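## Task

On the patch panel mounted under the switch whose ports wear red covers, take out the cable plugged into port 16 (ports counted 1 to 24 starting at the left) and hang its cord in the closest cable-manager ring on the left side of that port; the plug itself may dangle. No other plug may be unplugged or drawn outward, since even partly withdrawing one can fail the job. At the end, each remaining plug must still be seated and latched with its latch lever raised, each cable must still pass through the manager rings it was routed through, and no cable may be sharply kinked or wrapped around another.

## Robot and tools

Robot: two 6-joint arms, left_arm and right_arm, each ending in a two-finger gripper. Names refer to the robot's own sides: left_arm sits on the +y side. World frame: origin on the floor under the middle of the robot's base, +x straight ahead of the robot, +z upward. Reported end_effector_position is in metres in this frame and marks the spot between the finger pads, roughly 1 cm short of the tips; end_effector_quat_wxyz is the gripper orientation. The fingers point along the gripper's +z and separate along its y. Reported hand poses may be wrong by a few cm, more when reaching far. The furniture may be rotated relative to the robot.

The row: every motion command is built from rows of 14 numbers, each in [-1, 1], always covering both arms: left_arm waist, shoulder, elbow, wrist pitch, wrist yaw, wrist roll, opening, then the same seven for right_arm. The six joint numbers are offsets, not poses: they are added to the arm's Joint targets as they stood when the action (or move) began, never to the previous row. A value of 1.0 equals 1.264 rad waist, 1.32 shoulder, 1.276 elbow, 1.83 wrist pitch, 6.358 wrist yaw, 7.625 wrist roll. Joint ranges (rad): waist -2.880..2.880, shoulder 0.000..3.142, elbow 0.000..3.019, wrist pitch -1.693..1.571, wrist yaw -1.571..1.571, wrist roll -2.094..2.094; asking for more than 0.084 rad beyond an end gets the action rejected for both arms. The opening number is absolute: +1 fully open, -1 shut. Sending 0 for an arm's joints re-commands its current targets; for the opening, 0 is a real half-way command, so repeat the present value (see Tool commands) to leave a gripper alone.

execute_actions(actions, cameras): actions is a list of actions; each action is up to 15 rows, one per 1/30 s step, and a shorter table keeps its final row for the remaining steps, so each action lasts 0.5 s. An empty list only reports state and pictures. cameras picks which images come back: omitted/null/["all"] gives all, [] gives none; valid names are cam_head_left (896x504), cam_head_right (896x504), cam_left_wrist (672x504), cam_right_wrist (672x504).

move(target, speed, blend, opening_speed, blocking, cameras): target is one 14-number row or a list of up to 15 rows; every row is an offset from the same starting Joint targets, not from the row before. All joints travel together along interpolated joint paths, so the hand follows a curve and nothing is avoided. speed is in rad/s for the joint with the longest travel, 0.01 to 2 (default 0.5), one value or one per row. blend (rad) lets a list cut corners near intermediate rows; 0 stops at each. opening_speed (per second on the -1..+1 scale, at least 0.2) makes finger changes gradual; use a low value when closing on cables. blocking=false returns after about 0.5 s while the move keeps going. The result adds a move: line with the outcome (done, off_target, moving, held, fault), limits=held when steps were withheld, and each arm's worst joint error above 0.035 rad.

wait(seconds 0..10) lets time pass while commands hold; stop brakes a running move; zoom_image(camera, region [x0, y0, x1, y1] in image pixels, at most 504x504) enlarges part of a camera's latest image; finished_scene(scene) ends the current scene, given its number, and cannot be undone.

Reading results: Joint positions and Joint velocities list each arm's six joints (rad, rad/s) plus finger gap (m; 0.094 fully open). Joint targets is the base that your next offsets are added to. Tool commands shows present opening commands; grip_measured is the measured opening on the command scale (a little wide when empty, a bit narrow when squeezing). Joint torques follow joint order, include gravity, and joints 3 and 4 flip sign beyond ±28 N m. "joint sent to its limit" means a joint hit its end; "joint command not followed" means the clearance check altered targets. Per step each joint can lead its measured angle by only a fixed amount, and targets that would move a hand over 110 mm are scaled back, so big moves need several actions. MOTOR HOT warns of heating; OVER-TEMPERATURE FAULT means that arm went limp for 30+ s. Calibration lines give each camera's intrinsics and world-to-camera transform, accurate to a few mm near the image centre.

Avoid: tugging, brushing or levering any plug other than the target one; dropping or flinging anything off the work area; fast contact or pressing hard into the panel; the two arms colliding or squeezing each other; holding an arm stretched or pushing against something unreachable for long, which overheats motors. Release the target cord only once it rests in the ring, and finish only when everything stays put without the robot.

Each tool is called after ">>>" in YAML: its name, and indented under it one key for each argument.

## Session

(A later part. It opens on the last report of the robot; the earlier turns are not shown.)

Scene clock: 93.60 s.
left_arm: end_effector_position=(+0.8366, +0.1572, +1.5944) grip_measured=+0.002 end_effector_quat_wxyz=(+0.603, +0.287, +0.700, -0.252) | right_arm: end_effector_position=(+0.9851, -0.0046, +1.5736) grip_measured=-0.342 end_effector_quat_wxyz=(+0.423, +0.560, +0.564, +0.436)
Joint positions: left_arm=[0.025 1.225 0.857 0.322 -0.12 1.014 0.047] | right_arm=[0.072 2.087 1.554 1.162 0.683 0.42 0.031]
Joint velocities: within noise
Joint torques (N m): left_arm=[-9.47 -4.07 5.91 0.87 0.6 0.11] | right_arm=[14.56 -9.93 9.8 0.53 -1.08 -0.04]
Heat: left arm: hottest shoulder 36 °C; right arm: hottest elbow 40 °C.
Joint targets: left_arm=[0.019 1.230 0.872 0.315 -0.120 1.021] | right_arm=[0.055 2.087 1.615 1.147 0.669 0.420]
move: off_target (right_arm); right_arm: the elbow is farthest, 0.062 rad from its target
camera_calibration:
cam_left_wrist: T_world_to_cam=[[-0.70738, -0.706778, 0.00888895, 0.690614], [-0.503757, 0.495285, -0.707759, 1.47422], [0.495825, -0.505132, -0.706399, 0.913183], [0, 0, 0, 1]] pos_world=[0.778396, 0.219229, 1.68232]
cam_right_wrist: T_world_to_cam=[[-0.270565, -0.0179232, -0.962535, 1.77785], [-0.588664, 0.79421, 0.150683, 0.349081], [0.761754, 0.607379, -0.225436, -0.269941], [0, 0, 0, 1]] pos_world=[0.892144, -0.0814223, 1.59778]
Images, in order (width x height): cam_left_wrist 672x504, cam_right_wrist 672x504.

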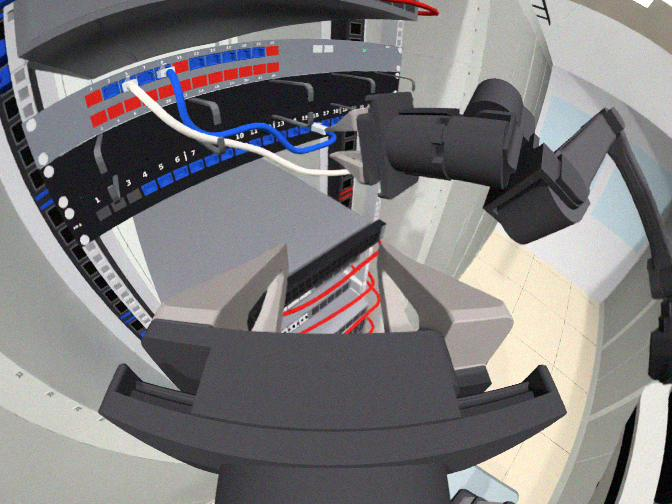

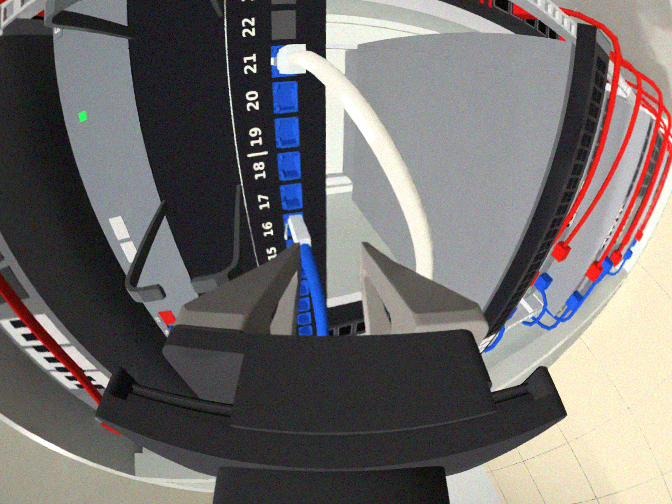

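>>> move:
  target: [0,0,0,0,0,0,0,0.049,-0.0356,-0.0846,0.018,0,0,-0.34]
  speed: 0.5
  cameras: ["cam_right_wrist","cam_left_wrist"]

>>> zoom_image:
  camera: "cam_right_wrist"
  region: [280, 170, 400, 290]

>>> zoom_image:
  camera: "cam_left_wrist"
  region: [290, 90, 370, 170]

Scene clock: 94.93 s.
left_arm: end_effector_position=(+0.8366, +0.1572, +1.5944) grip_measured=+0.002 end_effector_quat_wxyz=(+0.603, +0.287, +0.700, -0.252) | right_arm: end_effector_position=(+0.9735, -0.0060, +1.5868) grip_measured=-0.342 end_effector_quat_wxyz=(+0.420, +0.551, +0.564, +0.449)
Joint positions: left_arm=[0.025 1.225 0.857 0.322 -0.12 1.014 0.047] | right_arm=[0.09 2.058 1.508 1.169 0.671 0.421 0.031]
Joint velocities: within noise
Joint torques (N m): left_arm=[-9.47 -4.07 5.9 0.87 0.59 0.11] | right_arm=[18.02 -10.93 4.88 1.68 -0.62 -0.04]
Heat: left arm: hottest shoulder 36 °C; right arm: hottest elbow 40 °C.
Joint targets: left_arm=[0.019 1.230 0.872 0.315 -0.120 1.021] | right_arm=[0.117 2.040 1.507 1.180 0.669 0.419]
move: done
camera_calibration:
cam_left_wrist: T_world_to_cam=[[-0.70738, -0.706778, 0.00888895, 0.690614], [-0.503757, 0.495285, -0.707759, 1.47422], [0.495825, -0.505132, -0.706399, 0.913183], [0, 0, 0, 1]] pos_world=[0.778396, 0.219229, 1.68232]
cam_right_wrist: T_world_to_cam=[[-0.251478, -0.0150728, -0.967746, 1.77713], [-0.609771, 0.778954, 0.146323, 0.368765], [0.751624, 0.6269, -0.205081, -0.279579], [0, 0, 0, 1]] pos_world=[0.881909, -0.0851969, 1.60851]
Images, in order (width x height): cam_left_wrist 672x504, cam_right_wrist 672x504.

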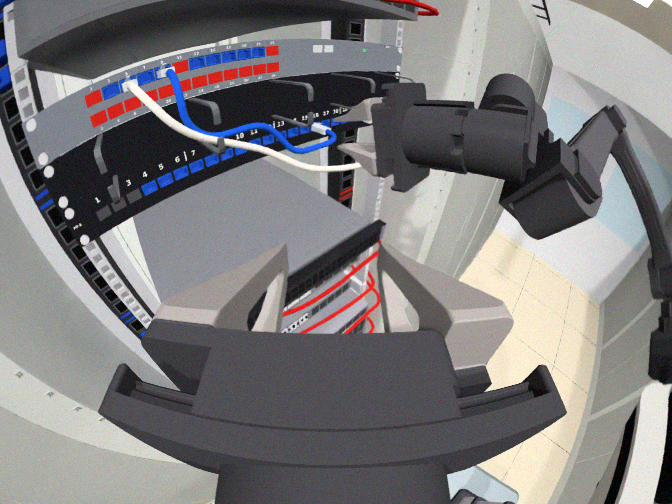

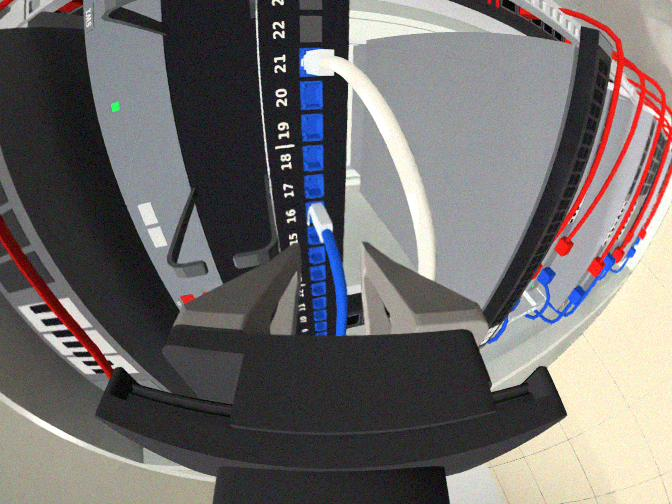

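Scaled by 4.200 from the camera's 672x504 image, which has a finer 960x720 frame.

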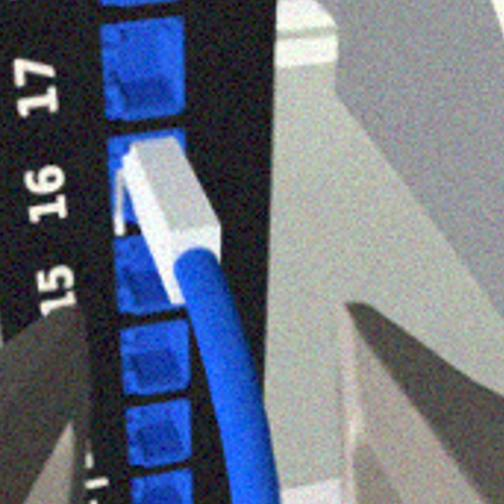

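Scaled by 6.300 from the camera's 672x504 image, which has a finer 960x720 frame.

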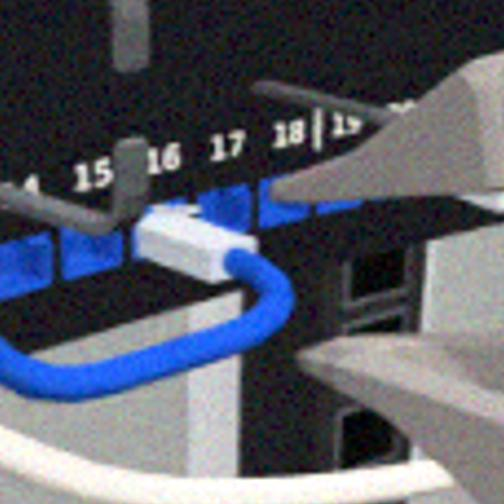

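>>> move:
  target: [0,0,0,0,0,0,0,-0.0554,0.0242,0.0799,-0.0366,0,0,-0.34]
  speed: 0.3
  cameras: ["cam_right_wrist","cam_left_wrist"]

>>> zoom_image:
  camera: "cam_right_wrist"
  region: [280, 170, 400, 290]

>>> zoom_image:
  camera: "cam_left_wrist"
  region: [290, 90, 370, 170]

Scene clock: 96.73 s.
left_arm: end_effector_position=(+0.8366, +0.1572, +1.5944) grip_measured=+0.002 end_effector_quat_wxyz=(+0.603, +0.287, +0.700, -0.252) | right_arm: end_effector_position=(+0.9875, +0.0002, +1.5909) grip_measured=-0.342 end_effector_quat_wxyz=(+0.419, +0.547, +0.570, +0.448)
Joint positions: left_arm=[0.025 1.225 0.857 0.322 -0.12 1.014 0.047] | right_arm=[0.089 2.073 1.564 1.114 0.669 0.421 0.031]
Joint velocities: within noise
Joint torques (N m): left_arm=[-9.47 -4.07 5.9 0.85 0.59 0.11] | right_arm=[13.27 -9.76 8.73 1.18 -0.56 -0.01]
Heat: left arm: hottest shoulder 36 °C; right arm: hottest elbow 40 °C.
Joint targets: left_arm=[0.019 1.230 0.872 0.315 -0.120 1.021] | right_arm=[0.047 2.072 1.609 1.113 0.669 0.419]
move: off_target (right_arm); right_arm: the elbow is farthest, 0.045 rad from its target
camera_calibration:
cam_left_wrist: T_world_to_cam=[[-0.70738, -0.706778, 0.00888895, 0.690614], [-0.503757, 0.495285, -0.707759, 1.47422], [0.495825, -0.505132, -0.706399, 0.913183], [0, 0, 0, 1]] pos_world=[0.778396, 0.219229, 1.68232]
cam_right_wrist: T_world_to_cam=[[-0.254667, -0.0247736, -0.966711, 1.78621], [-0.618418, 0.772709, 0.143112, 0.385622], [0.743441, 0.634277, -0.212104, -0.273921], [0, 0, 0, 1]] pos_world=[0.897008, -0.0799808, 1.61346]
Images, in order (width x height): cam_left_wrist 672x504, cam_right_wrist 672x504.

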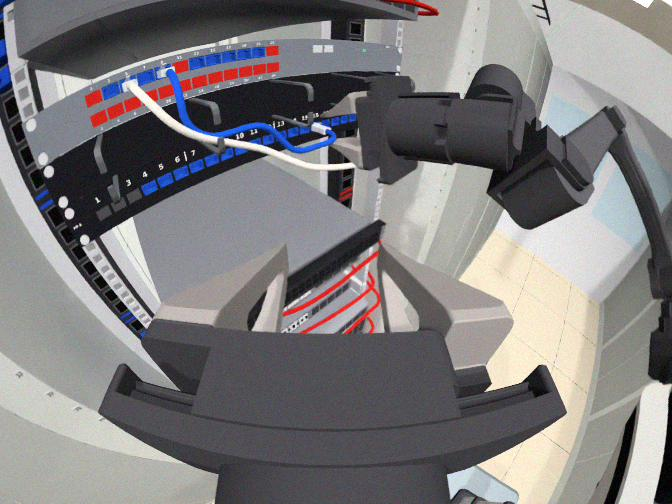

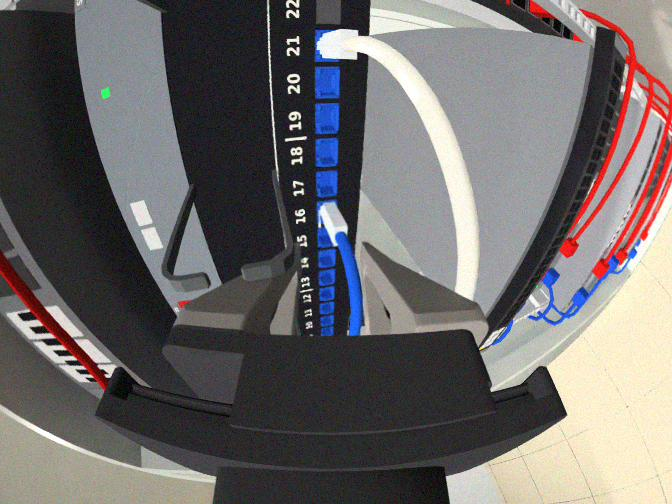

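Scaled by 4.200 from the camera's 672x504 image, which has a finer 960x720 frame.

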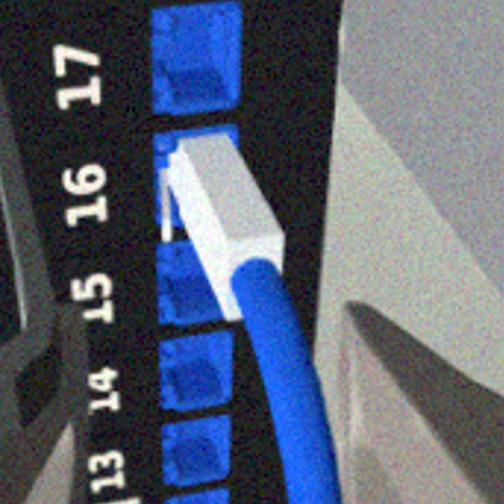

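Scaled by 6.300 from the camera's 672x504 image, which has a finer 960x720 frame.

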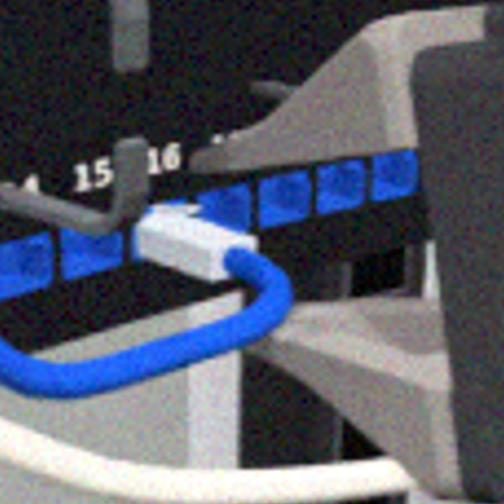

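>>> move:
  target: [0,0,0,0,0,0,0,0,0,0.0157,0.008,0.0094,0,-0.34]
  speed: 0.3
  cameras: ["cam_right_wrist","cam_left_wrist"]

>>> zoom_image:
  camera: "cam_right_wrist"
  region: [280, 170, 400, 290]

>>> zoom_image:
  camera: "cam_left_wrist"
  region: [290, 90, 370, 170]

Scene clock: 97.93 s.
left_arm: end_effector_position=(+0.8366, +0.1572, +1.5944) grip_measured=+0.002 end_effector_quat_wxyz=(+0.603, +0.287, +0.700, -0.252) | right_arm: end_effector_position=(+0.9884, -0.0008, +1.5848) grip_measured=-0.342 end_effector_quat_wxyz=(+0.414, +0.560, +0.573, +0.431)
Joint positions: left_arm=[0.025 1.225 0.857 0.322 -0.12 1.014 0.047] | right_arm=[0.089 2.083 1.58 1.114 0.713 0.418 0.031]
Joint velocities: within noise
Joint torques (N m): left_arm=[-9.47 -4.07 5.9 0.85 0.59 0.11] | right_arm=[13.33 -10.29 9.07 1.74 0 0.02]
Heat: left arm: hottest shoulder 36 °C; right arm: hottest elbow 40 °C.
Joint targets: left_arm=[0.019 1.230 0.872 0.315 -0.120 1.021] | right_arm=[0.047 2.072 1.629 1.128 0.729 0.420]
move: off_target (right_arm); right_arm: the elbow is farthest, 0.049 rad from its target
camera_calibration:
cam_left_wrist: T_world_to_cam=[[-0.70738, -0.706778, 0.00888895, 0.690614], [-0.503757, 0.495285, -0.707759, 1.47422], [0.495825, -0.505132, -0.706399, 0.913183], [0, 0, 0, 1]] pos_world=[0.778396, 0.219229, 1.68232]
cam_right_wrist: T_world_to_cam=[[-0.292229, -0.024993, -0.956022, 1.80066], [-0.595848, 0.786677, 0.161568, 0.336193], [0.748042, 0.616859, -0.244782, -0.228048], [0, 0, 0, 1]] pos_world=[0.897116, -0.0787981, 1.61133]
Images, in order (width x height): cam_left_wrist 672x504, cam_right_wrist 672x504.

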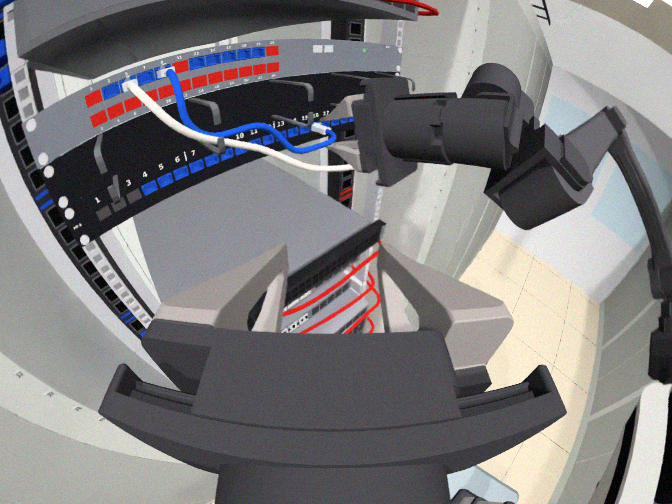

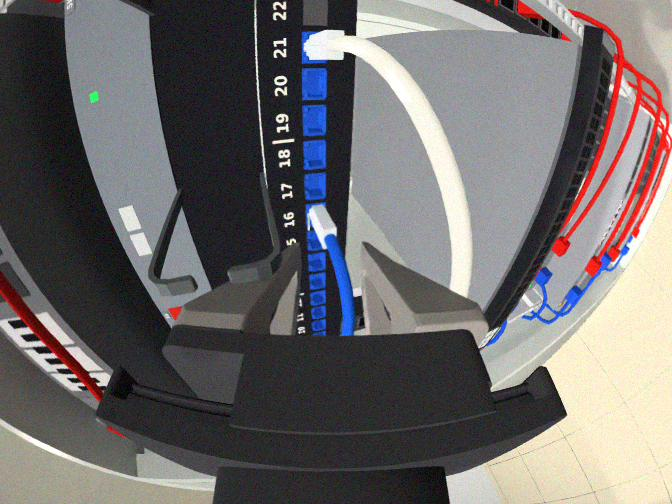

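Scaled by 4.200 from the camera's 672x504 image, which has a finer 960x720 frame.

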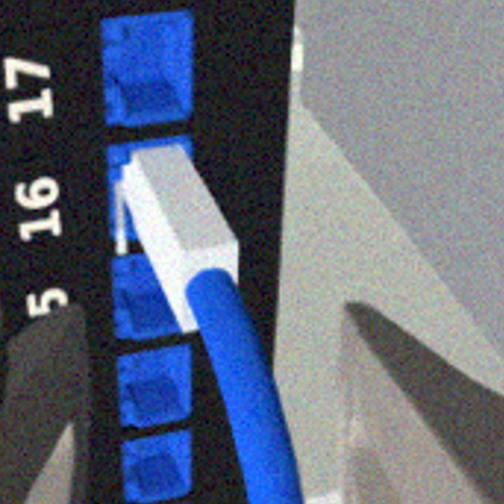

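Scaled by 6.300 from the camera's 672x504 image, which has a finer 960x720 frame.

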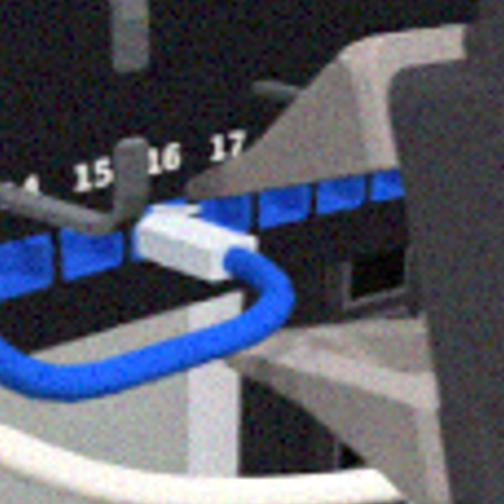

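>>> move:
  target: [0,0,0,0,0,0,0,-0.0372,0.0379,-0.0619,0.1164,-0.051,-0.0079,-0.34]
  speed: 0.4
  cameras: ["cam_right_wrist","cam_left_wrist"]

>>> zoom_image:
  camera: "cam_right_wrist"
  region: [280, 170, 400, 290]

>>> zoom_image:
  camera: "cam_left_wrist"
  region: [290, 90, 370, 170]

Scene clock: 101.27 s.
left_arm: end_effector_position=(+0.8366, +0.1572, +1.5944) grip_measured=+0.002 end_effector_quat_wxyz=(+0.603, +0.287, +0.700, -0.252) | right_arm: end_effector_position=(+0.9878, -0.0047, +1.5934) grip_measured=-0.342 end_effector_quat_wxyz=(+0.498, +0.493, +0.502, +0.507)
Joint positions: left_arm=[0.025 1.225 0.857 0.322 -0.12 1.014 0.047] | right_arm=[0.038 2.122 1.547 1.316 0.403 0.369 0.031]
Joint velocities: within noise
Joint torques (N m): left_arm=[-9.47 -4.07 5.9 0.87 0.59 0.11] | right_arm=[13.57 -10.17 4.86 2.06 -0.53 -0.05]
Heat: left arm: hottest shoulder 35 °C; right arm: hottest elbow 40 °C.
Joint targets: left_arm=[0.019 1.230 0.872 0.315 -0.120 1.021] | right_arm=[0.000 2.122 1.550 1.340 0.405 0.359]
move: off_target (right_arm); right_arm: the waist is farthest, 0.038 rad from its target
camera_calibration:
cam_left_wrist: T_world_to_cam=[[-0.70738, -0.706778, 0.00888895, 0.690614], [-0.503757, 0.495285, -0.707759, 1.47422], [0.495825, -0.505132, -0.706399, 0.913183], [0, 0, 0, 1]] pos_world=[0.778396, 0.219229, 1.68232]
cam_right_wrist: T_world_to_cam=[[0.00231744, -0.0240642, -0.999708, 1.58728], [-0.606113, 0.795113, -0.0205444, 0.637885], [0.795375, 0.605984, -0.012743, -0.639554], [0, 0, 0, 1]] pos_world=[0.891638, -0.081435, 1.59177]
Images, in order (width x height): cam_left_wrist 672x504, cam_right_wrist 672x504.

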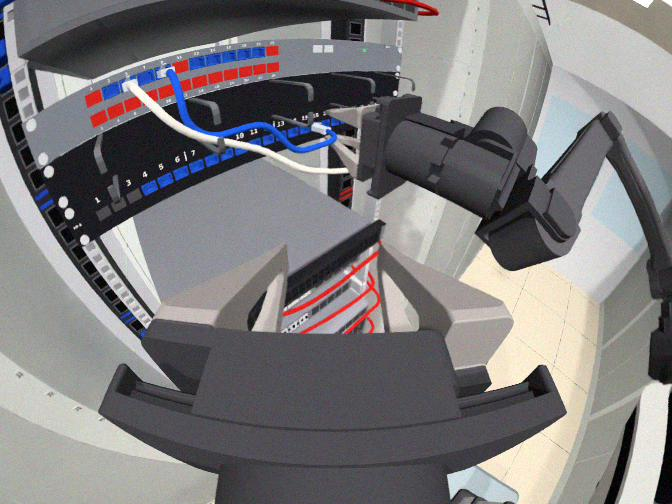

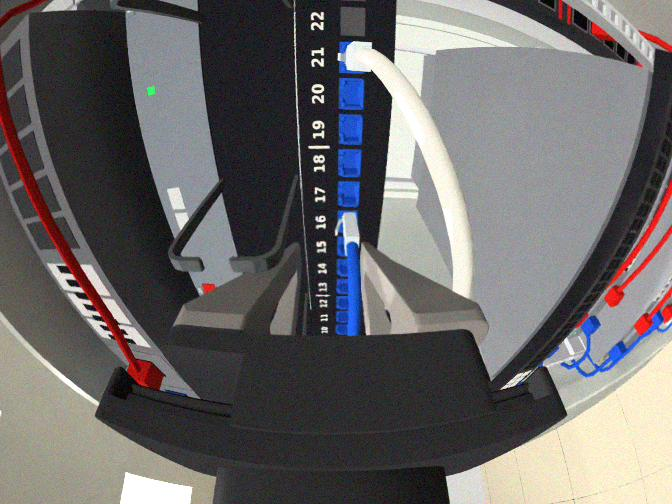

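Scaled by 4.200 from the camera's 672x504 image, which has a finer 960x720 frame.

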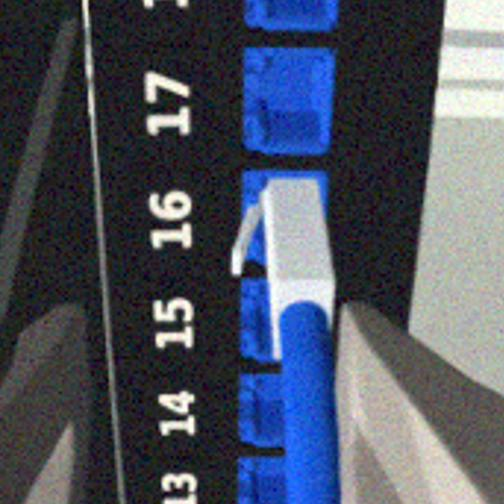

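Scaled by 6.300 from the camera's 672x504 image, which has a finer 960x720 frame.

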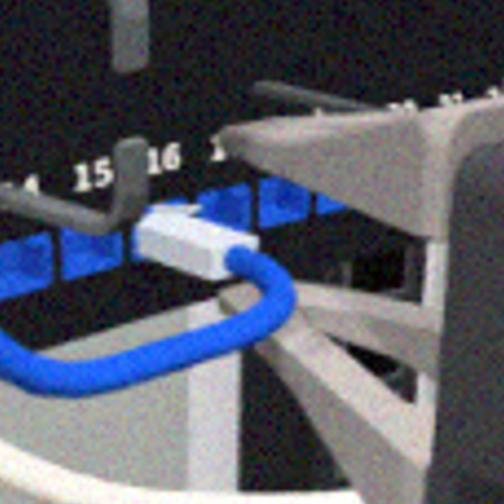

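>>> move:
  target: [0,0,0,0,0,0,0,-0.0079,0,0.0392,0,0.0118,0,-0.34]
  speed: 0.3
  cameras: ["cam_right_wrist","cam_left_wrist"]

>>> zoom_image:
  camera: "cam_right_wrist"
  region: [280, 170, 400, 290]

>>> zoom_image:
  camera: "cam_left_wrist"
  region: [290, 90, 370, 170]

Scene clock: 103.07 s.
left_arm: end_effector_position=(+0.8366, +0.1572, +1.5944) grip_measured=+0.002 end_effector_quat_wxyz=(+0.603, +0.287, +0.700, -0.252) | right_arm: end_effector_position=(+0.9956, -0.0173, +1.5771) grip_measured=-0.342 end_effector_quat_wxyz=(+0.496, +0.523, +0.506, +0.475)
Joint positions: left_arm=[0.025 1.225 0.857 0.322 -0.12 1.014 0.047] | right_arm=[0.026 2.127 1.566 1.327 0.477 0.363 0.031]
Joint velocities: within noise
Joint torques (N m): left_arm=[-9.47 -4.07 5.9 0.87 0.6 0.11] | right_arm=[13.57 -10.7 7.28 1.66 -0.53 -0.05]
Heat: left arm: hottest shoulder 35 °C; right arm: hottest elbow 40 °C.
Joint targets: left_arm=[0.019 1.230 0.872 0.315 -0.120 1.021] | right_arm=[-0.010 2.122 1.600 1.341 0.480 0.359]
move: off_target (right_arm); right_arm: the waist is farthest, 0.036 rad from its target
camera_calibration:
cam_left_wrist: T_world_to_cam=[[-0.70738, -0.706778, 0.00888895, 0.690614], [-0.503757, 0.495285, -0.707759, 1.47422], [0.495825, -0.505132, -0.706399, 0.913183], [0, 0, 0, 1]] pos_world=[0.778396, 0.219229, 1.68232]
cam_right_wrist: T_world_to_cam=[[-0.0671594, -0.0264416, -0.997392, 1.63619], [-0.562049, 0.826951, 0.0159225, 0.55145], [0.824373, 0.561653, -0.070399, -0.577128], [0, 0, 0, 1]] pos_world=[0.895596, -0.0886133, 1.58251]
Images, in order (width x height): cam_left_wrist 672x504, cam_right_wrist 672x504.

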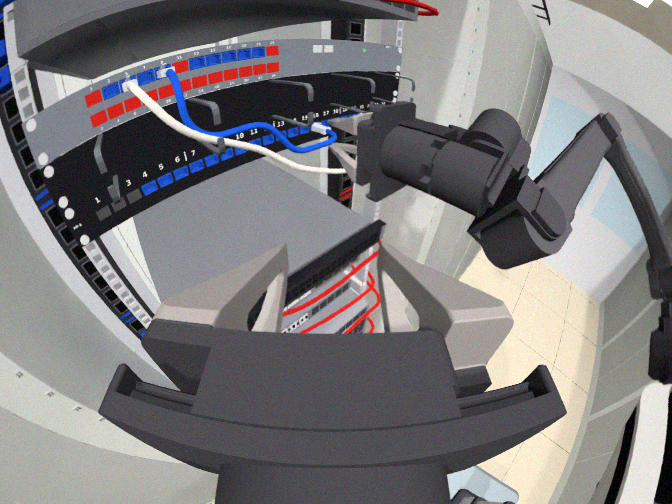

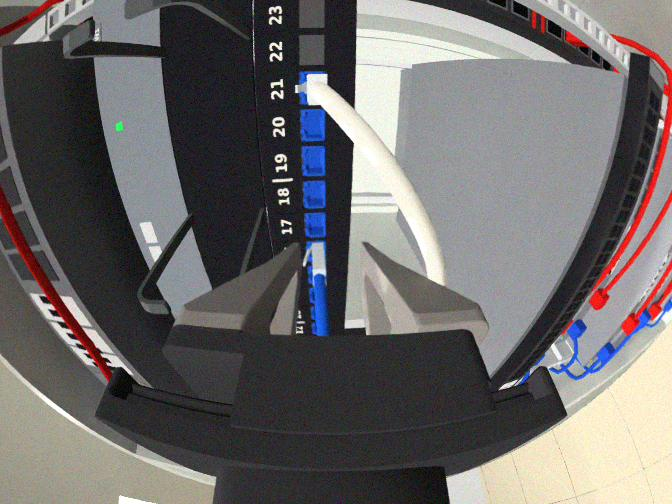

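Scaled by 4.200 from the camera's 672x504 image, which has a finer 960x720 frame.

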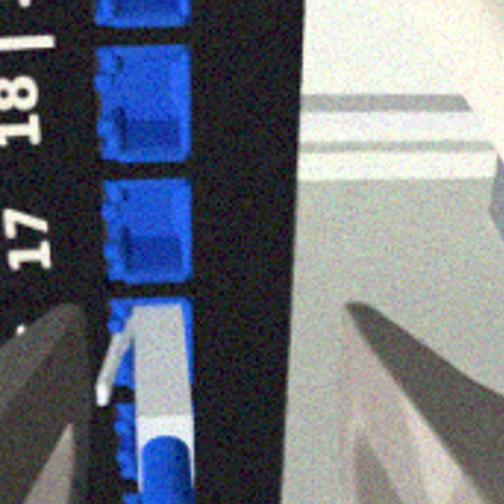

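Scaled by 6.300 from the camera's 672x504 image, which has a finer 960x720 frame.

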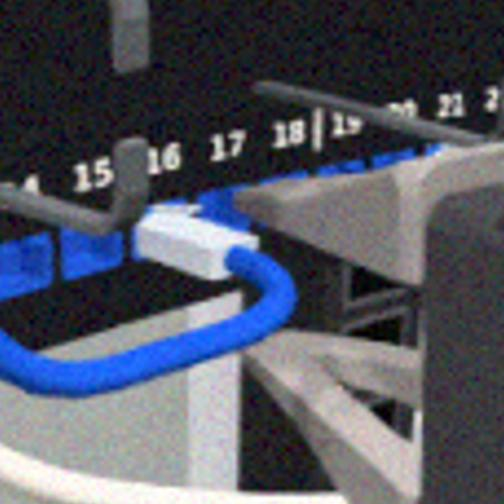

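>>> move:
  target: [0,0,0,0,0,0,0,0,0.0136,0.0141,0,-0.0055,0,-0.34]
  speed: 0.3
  cameras: ["cam_right_wrist","cam_left_wrist"]

>>> zoom_image:
  camera: "cam_right_wrist"
  region: [280, 170, 400, 290]

>>> zoom_image:
  camera: "cam_left_wrist"
  region: [290, 90, 370, 170]

Scene clock: 104.33 s.
left_arm: end_effector_position=(+0.8366, +0.1572, +1.5944) grip_measured=+0.002 end_effector_quat_wxyz=(+0.603, +0.287, +0.700, -0.252) | right_arm: end_effector_position=(+0.9974, -0.0160, +1.5778) grip_measured=-0.342 end_effector_quat_wxyz=(+0.501, +0.516, +0.501, +0.481)
Joint positions: left_arm=[0.025 1.225 0.857 0.322 -0.12 1.014 0.047] | right_arm=[0.021 2.134 1.573 1.332 0.45 0.363 0.031]
Joint velocities: within noise
Joint torques (N m): left_arm=[-9.47 -4.07 5.91 0.85 0.59 0.11] | right_arm=[14.1 -9.52 8.23 1.4 -0.81 -0.04]
Heat: left arm: hottest shoulder 35 °C; right arm: hottest elbow 40 °C.
Joint targets: left_arm=[0.019 1.230 0.872 0.315 -0.120 1.021] | right_arm=[-0.010 2.140 1.618 1.340 0.445 0.359]
move: off_target (right_arm); right_arm: the elbow is farthest, 0.045 rad from its target
camera_calibration:
cam_left_wrist: T_world_to_cam=[[-0.70738, -0.706778, 0.00888895, 0.690614], [-0.503757, 0.495285, -0.707759, 1.47422], [0.495825, -0.505132, -0.706399, 0.913183], [0, 0, 0, 1]] pos_world=[0.778396, 0.219229, 1.68232]
cam_right_wrist: T_world_to_cam=[[-0.0433113, -0.0280382, -0.998668, 1.61523], [-0.564279, 0.825583, 0.00129354, 0.576688], [0.824447, 0.563583, -0.0515785, -0.609022], [0, 0, 0, 1]] pos_world=[0.897477, -0.0875806, 1.58092]
Images, in order (width x height): cam_left_wrist 672x504, cam_right_wrist 672x504.

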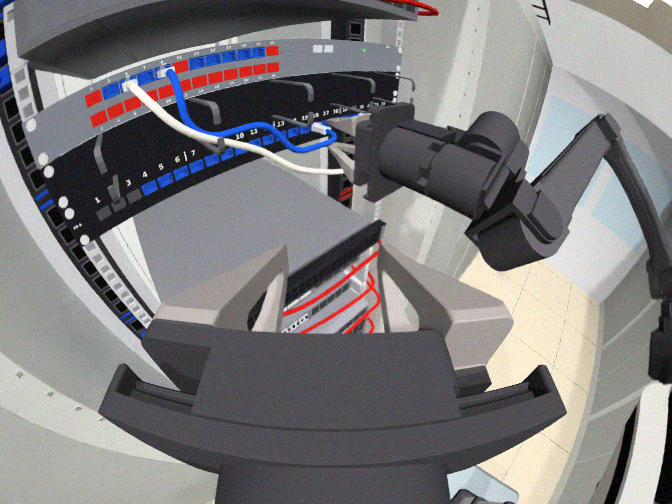

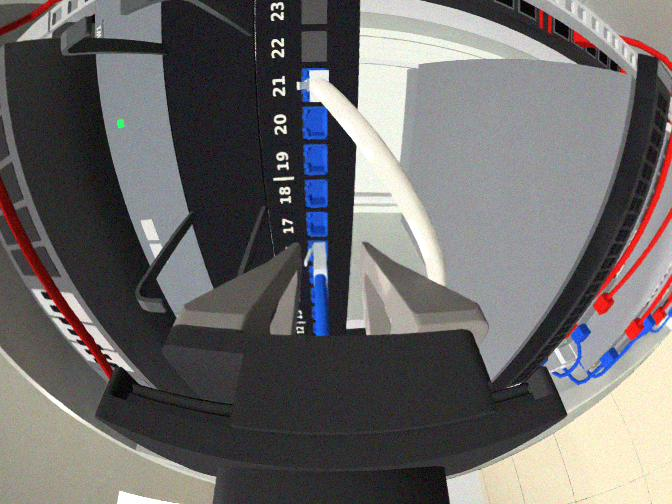

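Scaled by 4.200 from the camera's 672x504 image, which has a finer 960x720 frame.

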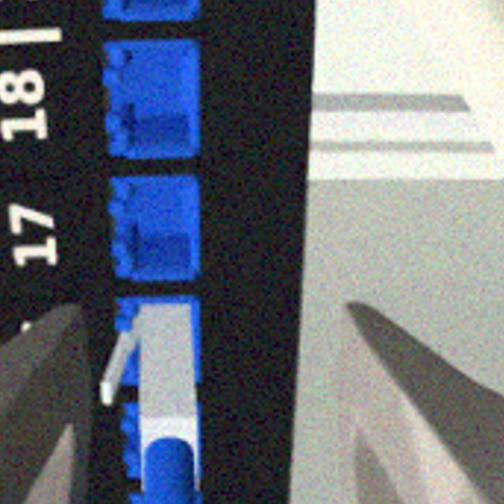

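Scaled by 6.300 from the camera's 672x504 image, which has a finer 960x720 frame.

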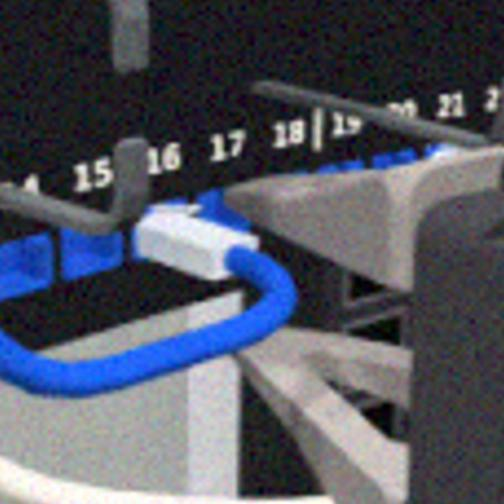

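>>> move:
  target: [0,0,0,0,0,0,0,0,0,0,-0.0235,-0.0052,0,-0.36]
  speed: 0.3
  cameras: ["cam_right_wrist","cam_left_wrist"]

>>> zoom_image:
  camera: "cam_right_wrist"
  region: [280, 170, 400, 290]

>>> zoom_image:
  camera: "cam_left_wrist"
  region: [290, 90, 370, 170]

Scene clock: 105.50 s.
left_arm: end_effector_position=(+0.8366, +0.1572, +1.5944) grip_measured=+0.002 end_effector_quat_wxyz=(+0.603, +0.287, +0.700, -0.252) | right_arm: end_effector_position=(+0.9997, -0.0113, +1.5779) grip_measured=-0.359 end_effector_quat_wxyz=(+0.503, +0.502, +0.505, +0.490)
Joint positions: left_arm=[0.025 1.225 0.857 0.322 -0.12 1.014 0.047] | right_arm=[0.016 2.134 1.576 1.31 0.419 0.363 0.03]
Joint velocities: within noise
Joint torques (N m): left_arm=[-9.52 -4.07 5.91 0.85 0.6 0.11] | right_arm=[14.62 -9.52 7.99 0.7 -0.87 -0.05]
Heat: left arm: hottest shoulder 35 °C; right arm: hottest elbow 40 °C.
Joint targets: left_arm=[0.019 1.230 0.872 0.315 -0.120 1.021] | right_arm=[-0.010 2.140 1.618 1.298 0.412 0.359]
move: off_target (right_arm); right_arm: the elbow is farthest, 0.042 rad from its target
camera_calibration:
cam_left_wrist: T_world_to_cam=[[-0.70738, -0.706778, 0.00888895, 0.690614], [-0.503757, 0.495285, -0.707759, 1.47422], [0.495825, -0.505132, -0.706399, 0.913183], [0, 0, 0, 1]] pos_world=[0.778396, 0.219229, 1.68232]
cam_right_wrist: T_world_to_cam=[[-0.0233066, -0.0405485, -0.998906, 1.59574], [-0.585313, 0.810579, -0.0192471, 0.627367], [0.810472, 0.584224, -0.0426254, -0.613411], [0, 0, 0, 1]] pos_world=[0.90155, -0.0854566, 1.57993]
Images, in order (width x height): cam_left_wrist 672x504, cam_right_wrist 672x504.

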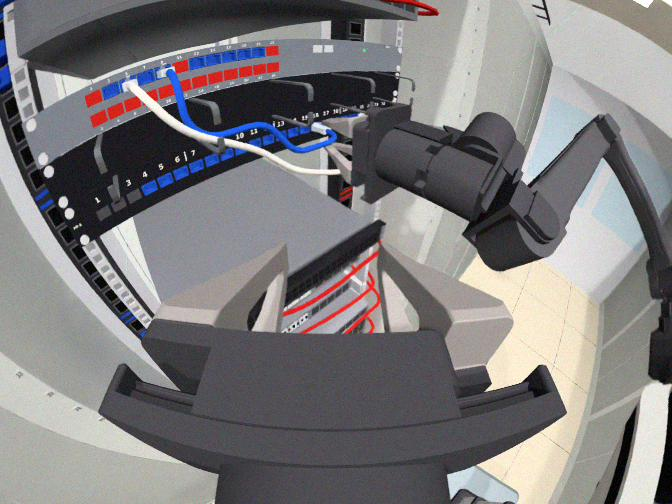

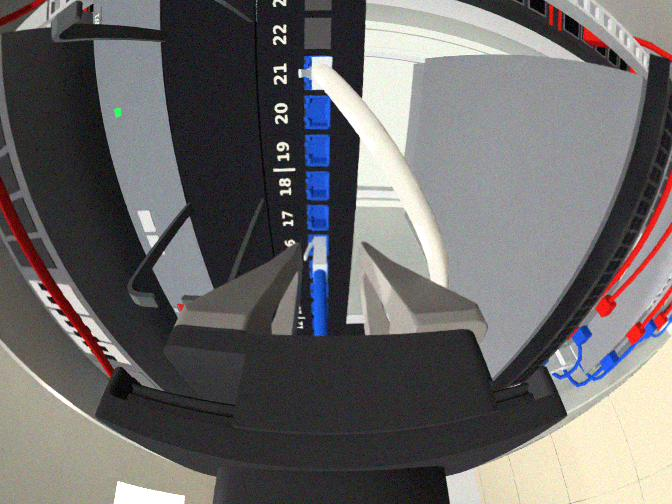

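Scaled by 4.200 from the camera's 672x504 image, which has a finer 960x720 frame.

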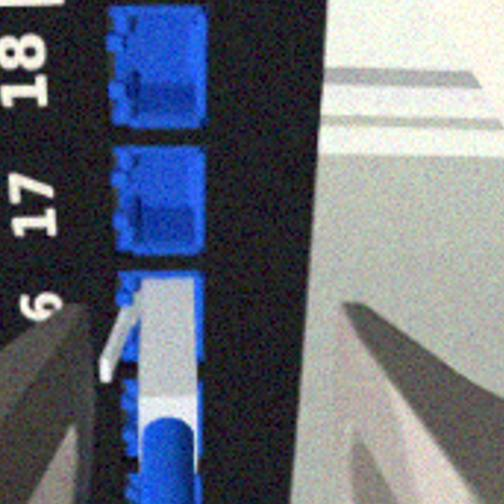

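Scaled by 6.300 from the camera's 672x504 image, which has a finer 960x720 frame.

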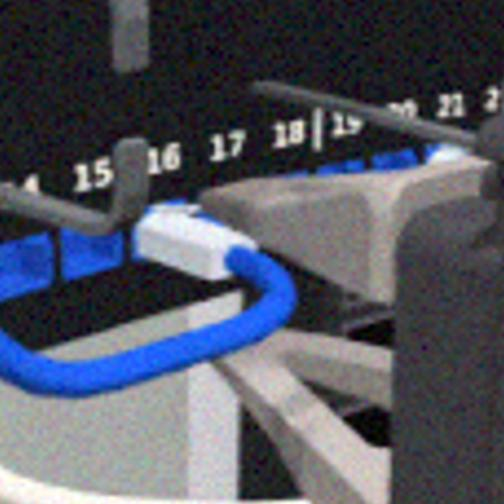

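>>> move:
  target: [0,0,0,0,0,0,0,0,0,0,0,-0.0048,0,-0.4]
  speed: 0.3
  cameras: ["cam_right_wrist","cam_left_wrist"]

>>> zoom_image:
  camera: "cam_right_wrist"
  region: [280, 170, 400, 290]

>>> zoom_image:
  camera: "cam_left_wrist"
  region: [290, 90, 370, 170]

Scene clock: 106.90 s.
left_arm: end_effector_position=(+0.8366, +0.1572, +1.5944) grip_measured=+0.002 end_effector_quat_wxyz=(+0.603, +0.287, +0.700, -0.252) | right_arm: end_effector_position=(+1.0009, -0.0102, +1.5797) grip_measured=-0.399 end_effector_quat_wxyz=(+0.507, +0.493, +0.503, +0.497)
Joint positions: left_arm=[0.025 1.225 0.857 0.322 -0.12 1.014 0.047] | right_arm=[0.012 2.134 1.577 1.307 0.39 0.363 0.028]
Joint velocities: within noise
Joint torques (N m): left_arm=[-9.47 -4.07 5.91 0.85 0.59 0.11] | right_arm=[15.03 -9.7 7.9 0.72 -0.95 -0.05]
Heat: left arm: hottest shoulder 35 °C; right arm: hottest elbow 40 °C.
Joint targets: left_arm=[0.019 1.230 0.872 0.315 -0.120 1.021] | right_arm=[-0.010 2.140 1.619 1.297 0.381 0.359]
move: off_target (right_arm); right_arm: the elbow is farthest, 0.041 rad from its target
camera_calibration:
cam_left_wrist: T_world_to_cam=[[-0.70738, -0.706778, 0.00888895, 0.690614], [-0.503757, 0.495285, -0.707759, 1.47422], [0.495825, -0.505132, -0.706399, 0.913183], [0, 0, 0, 1]] pos_world=[0.778396, 0.219229, 1.68232]
cam_right_wrist: T_world_to_cam=[[0.000430373, -0.0438864, -0.999036, 1.57412], [-0.592862, 0.804517, -0.0355968, 0.660567], [0.805304, 0.592306, -0.0256724, -0.636535], [0, 0, 0, 1]] pos_world=[0.903552, -0.085331, 1.57977]
Images, in order (width x height): cam_left_wrist 672x504, cam_right_wrist 672x504.

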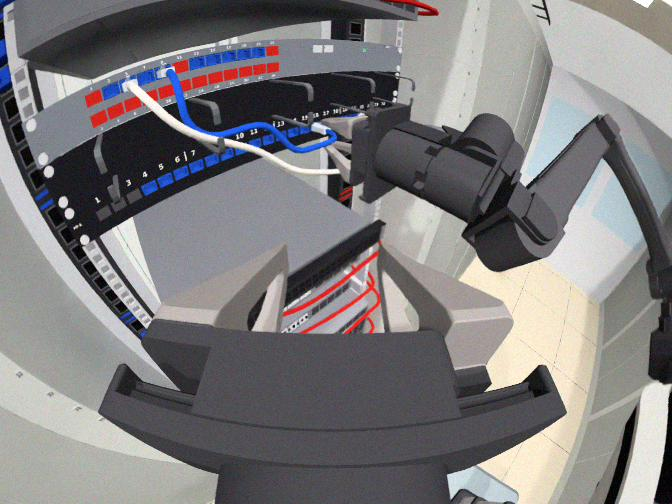

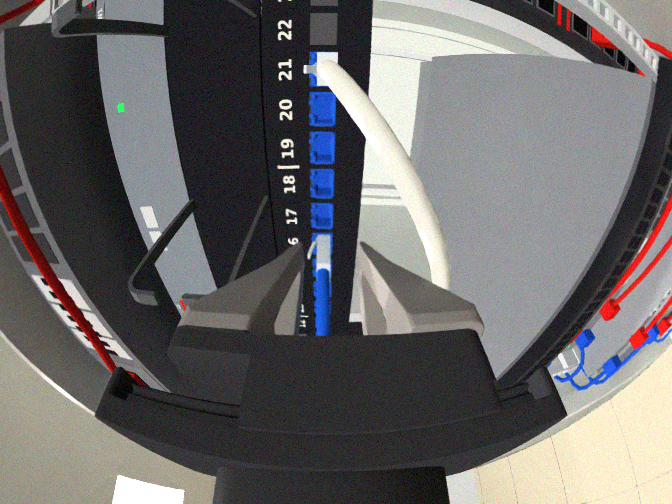

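Scaled by 4.200 from the camera's 672x504 image, which has a finer 960x720 frame.

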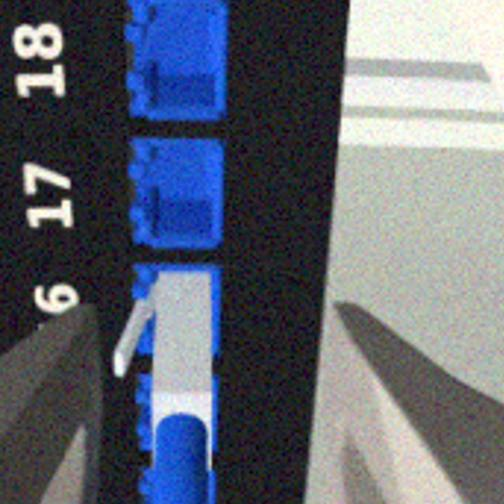

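Scaled by 6.300 from the camera's 672x504 image, which has a finer 960x720 frame.

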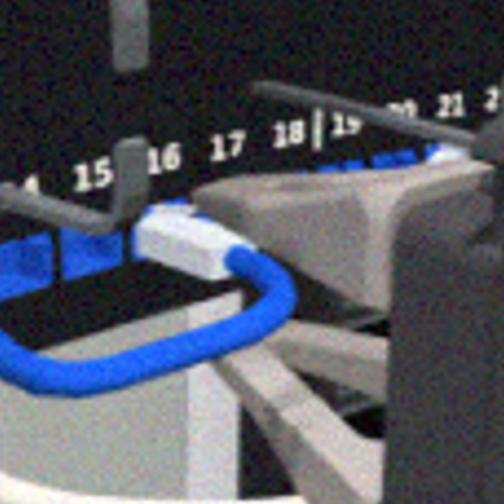

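>>> move:
  target: [0,0,0,0,0,0,0,0,0,0,0,-0.0055,0,-0.45]
  speed: 0.3
  cameras: ["cam_right_wrist","cam_left_wrist"]

>>> zoom_image:
  camera: "cam_right_wrist"
  region: [280, 170, 400, 290]

>>> zoom_image:
  camera: "cam_left_wrist"
  region: [290, 90, 370, 170]

Scene clock: 108.20 s.
left_arm: end_effector_position=(+0.8366, +0.1572, +1.5944) grip_measured=+0.002 end_effector_quat_wxyz=(+0.603, +0.288, +0.700, -0.252) | right_arm: end_effector_position=(+1.0018, -0.0089, +1.5820) grip_measured=-0.449 end_effector_quat_wxyz=(+0.512, +0.482, +0.499, +0.506)
Joint positions: left_arm=[0.025 1.225 0.857 0.322 -0.12 1.014 0.047] | right_arm=[0.008 2.135 1.577 1.307 0.357 0.363 0.026]
Joint velocities: within noise
Joint torques (N m): left_arm=[-9.47 -4.07 5.9 0.85 0.59 0.11] | right_arm=[15.33 -9.7 7.94 0.8 -0.95 -0.04]
Heat: left arm: hottest shoulder 35 °C; right arm: hottest elbow 40 °C.
Joint targets: left_arm=[0.019 1.230 0.872 0.315 -0.120 1.021] | right_arm=[-0.010 2.140 1.618 1.297 0.346 0.359]
move: off_target (right_arm); right_arm: the elbow is farthest, 0.042 rad from its target
camera_calibration:
cam_left_wrist: T_world_to_cam=[[-0.707422, -0.706741, 0.0085116, 0.691245], [-0.50354, 0.495502, -0.707761, 1.47401], [0.495986, -0.504971, -0.706401, 0.913028], [0, 0, 0, 1]] pos_world=[0.778376, 0.219209, 1.68233]
cam_right_wrist: T_world_to_cam=[[0.0288414, -0.0468873, -0.998484, 1.54704], [-0.600595, 0.797673, -0.0548058, 0.698135], [0.799033, 0.601265, -0.00515433, -0.664053], [0, 0, 0, 1]] pos_world=[0.905278, -0.0850744, 1.57954]
Images, in order (width x height): cam_left_wrist 672x504, cam_right_wrist 672x504.

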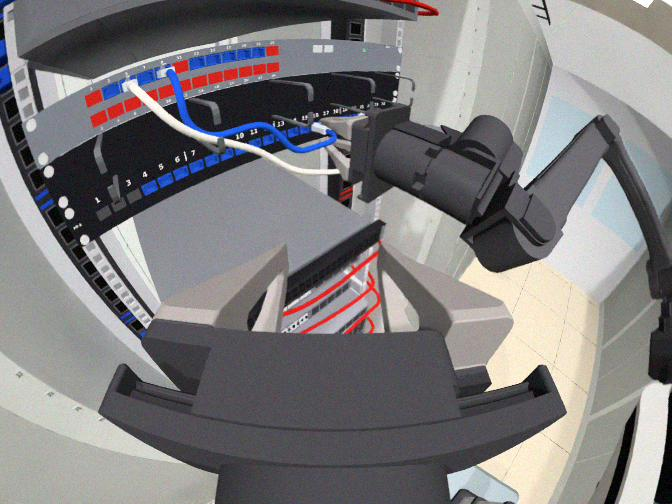

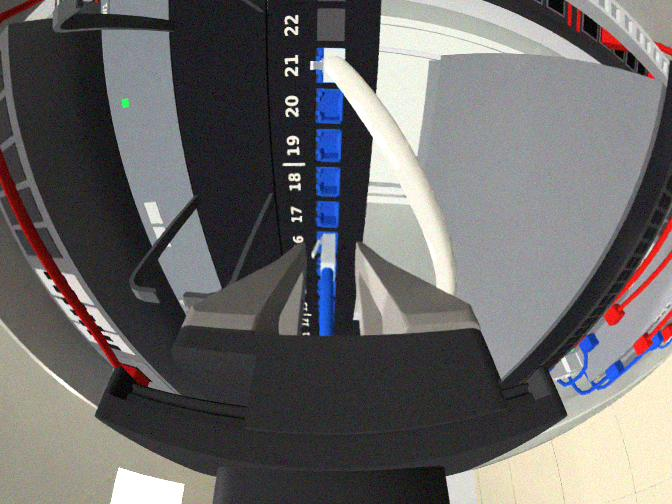

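Scaled by 4.200 from the camera's 672x504 image, which has a finer 960x720 frame.

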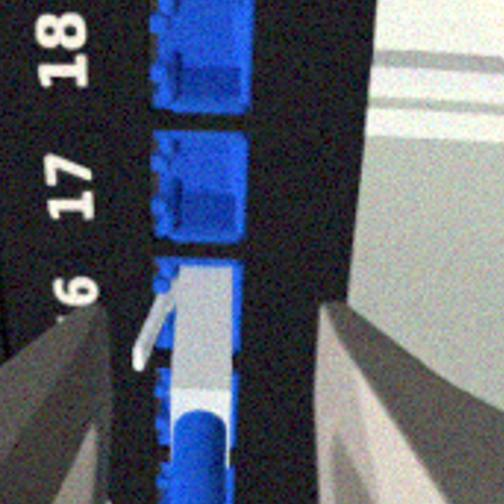

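Scaled by 6.300 from the camera's 672x504 image, which has a finer 960x720 frame.

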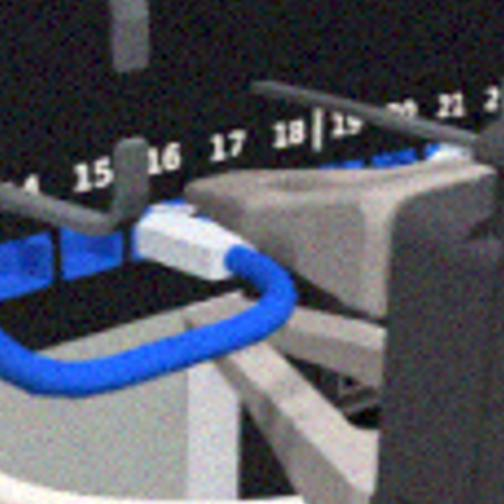

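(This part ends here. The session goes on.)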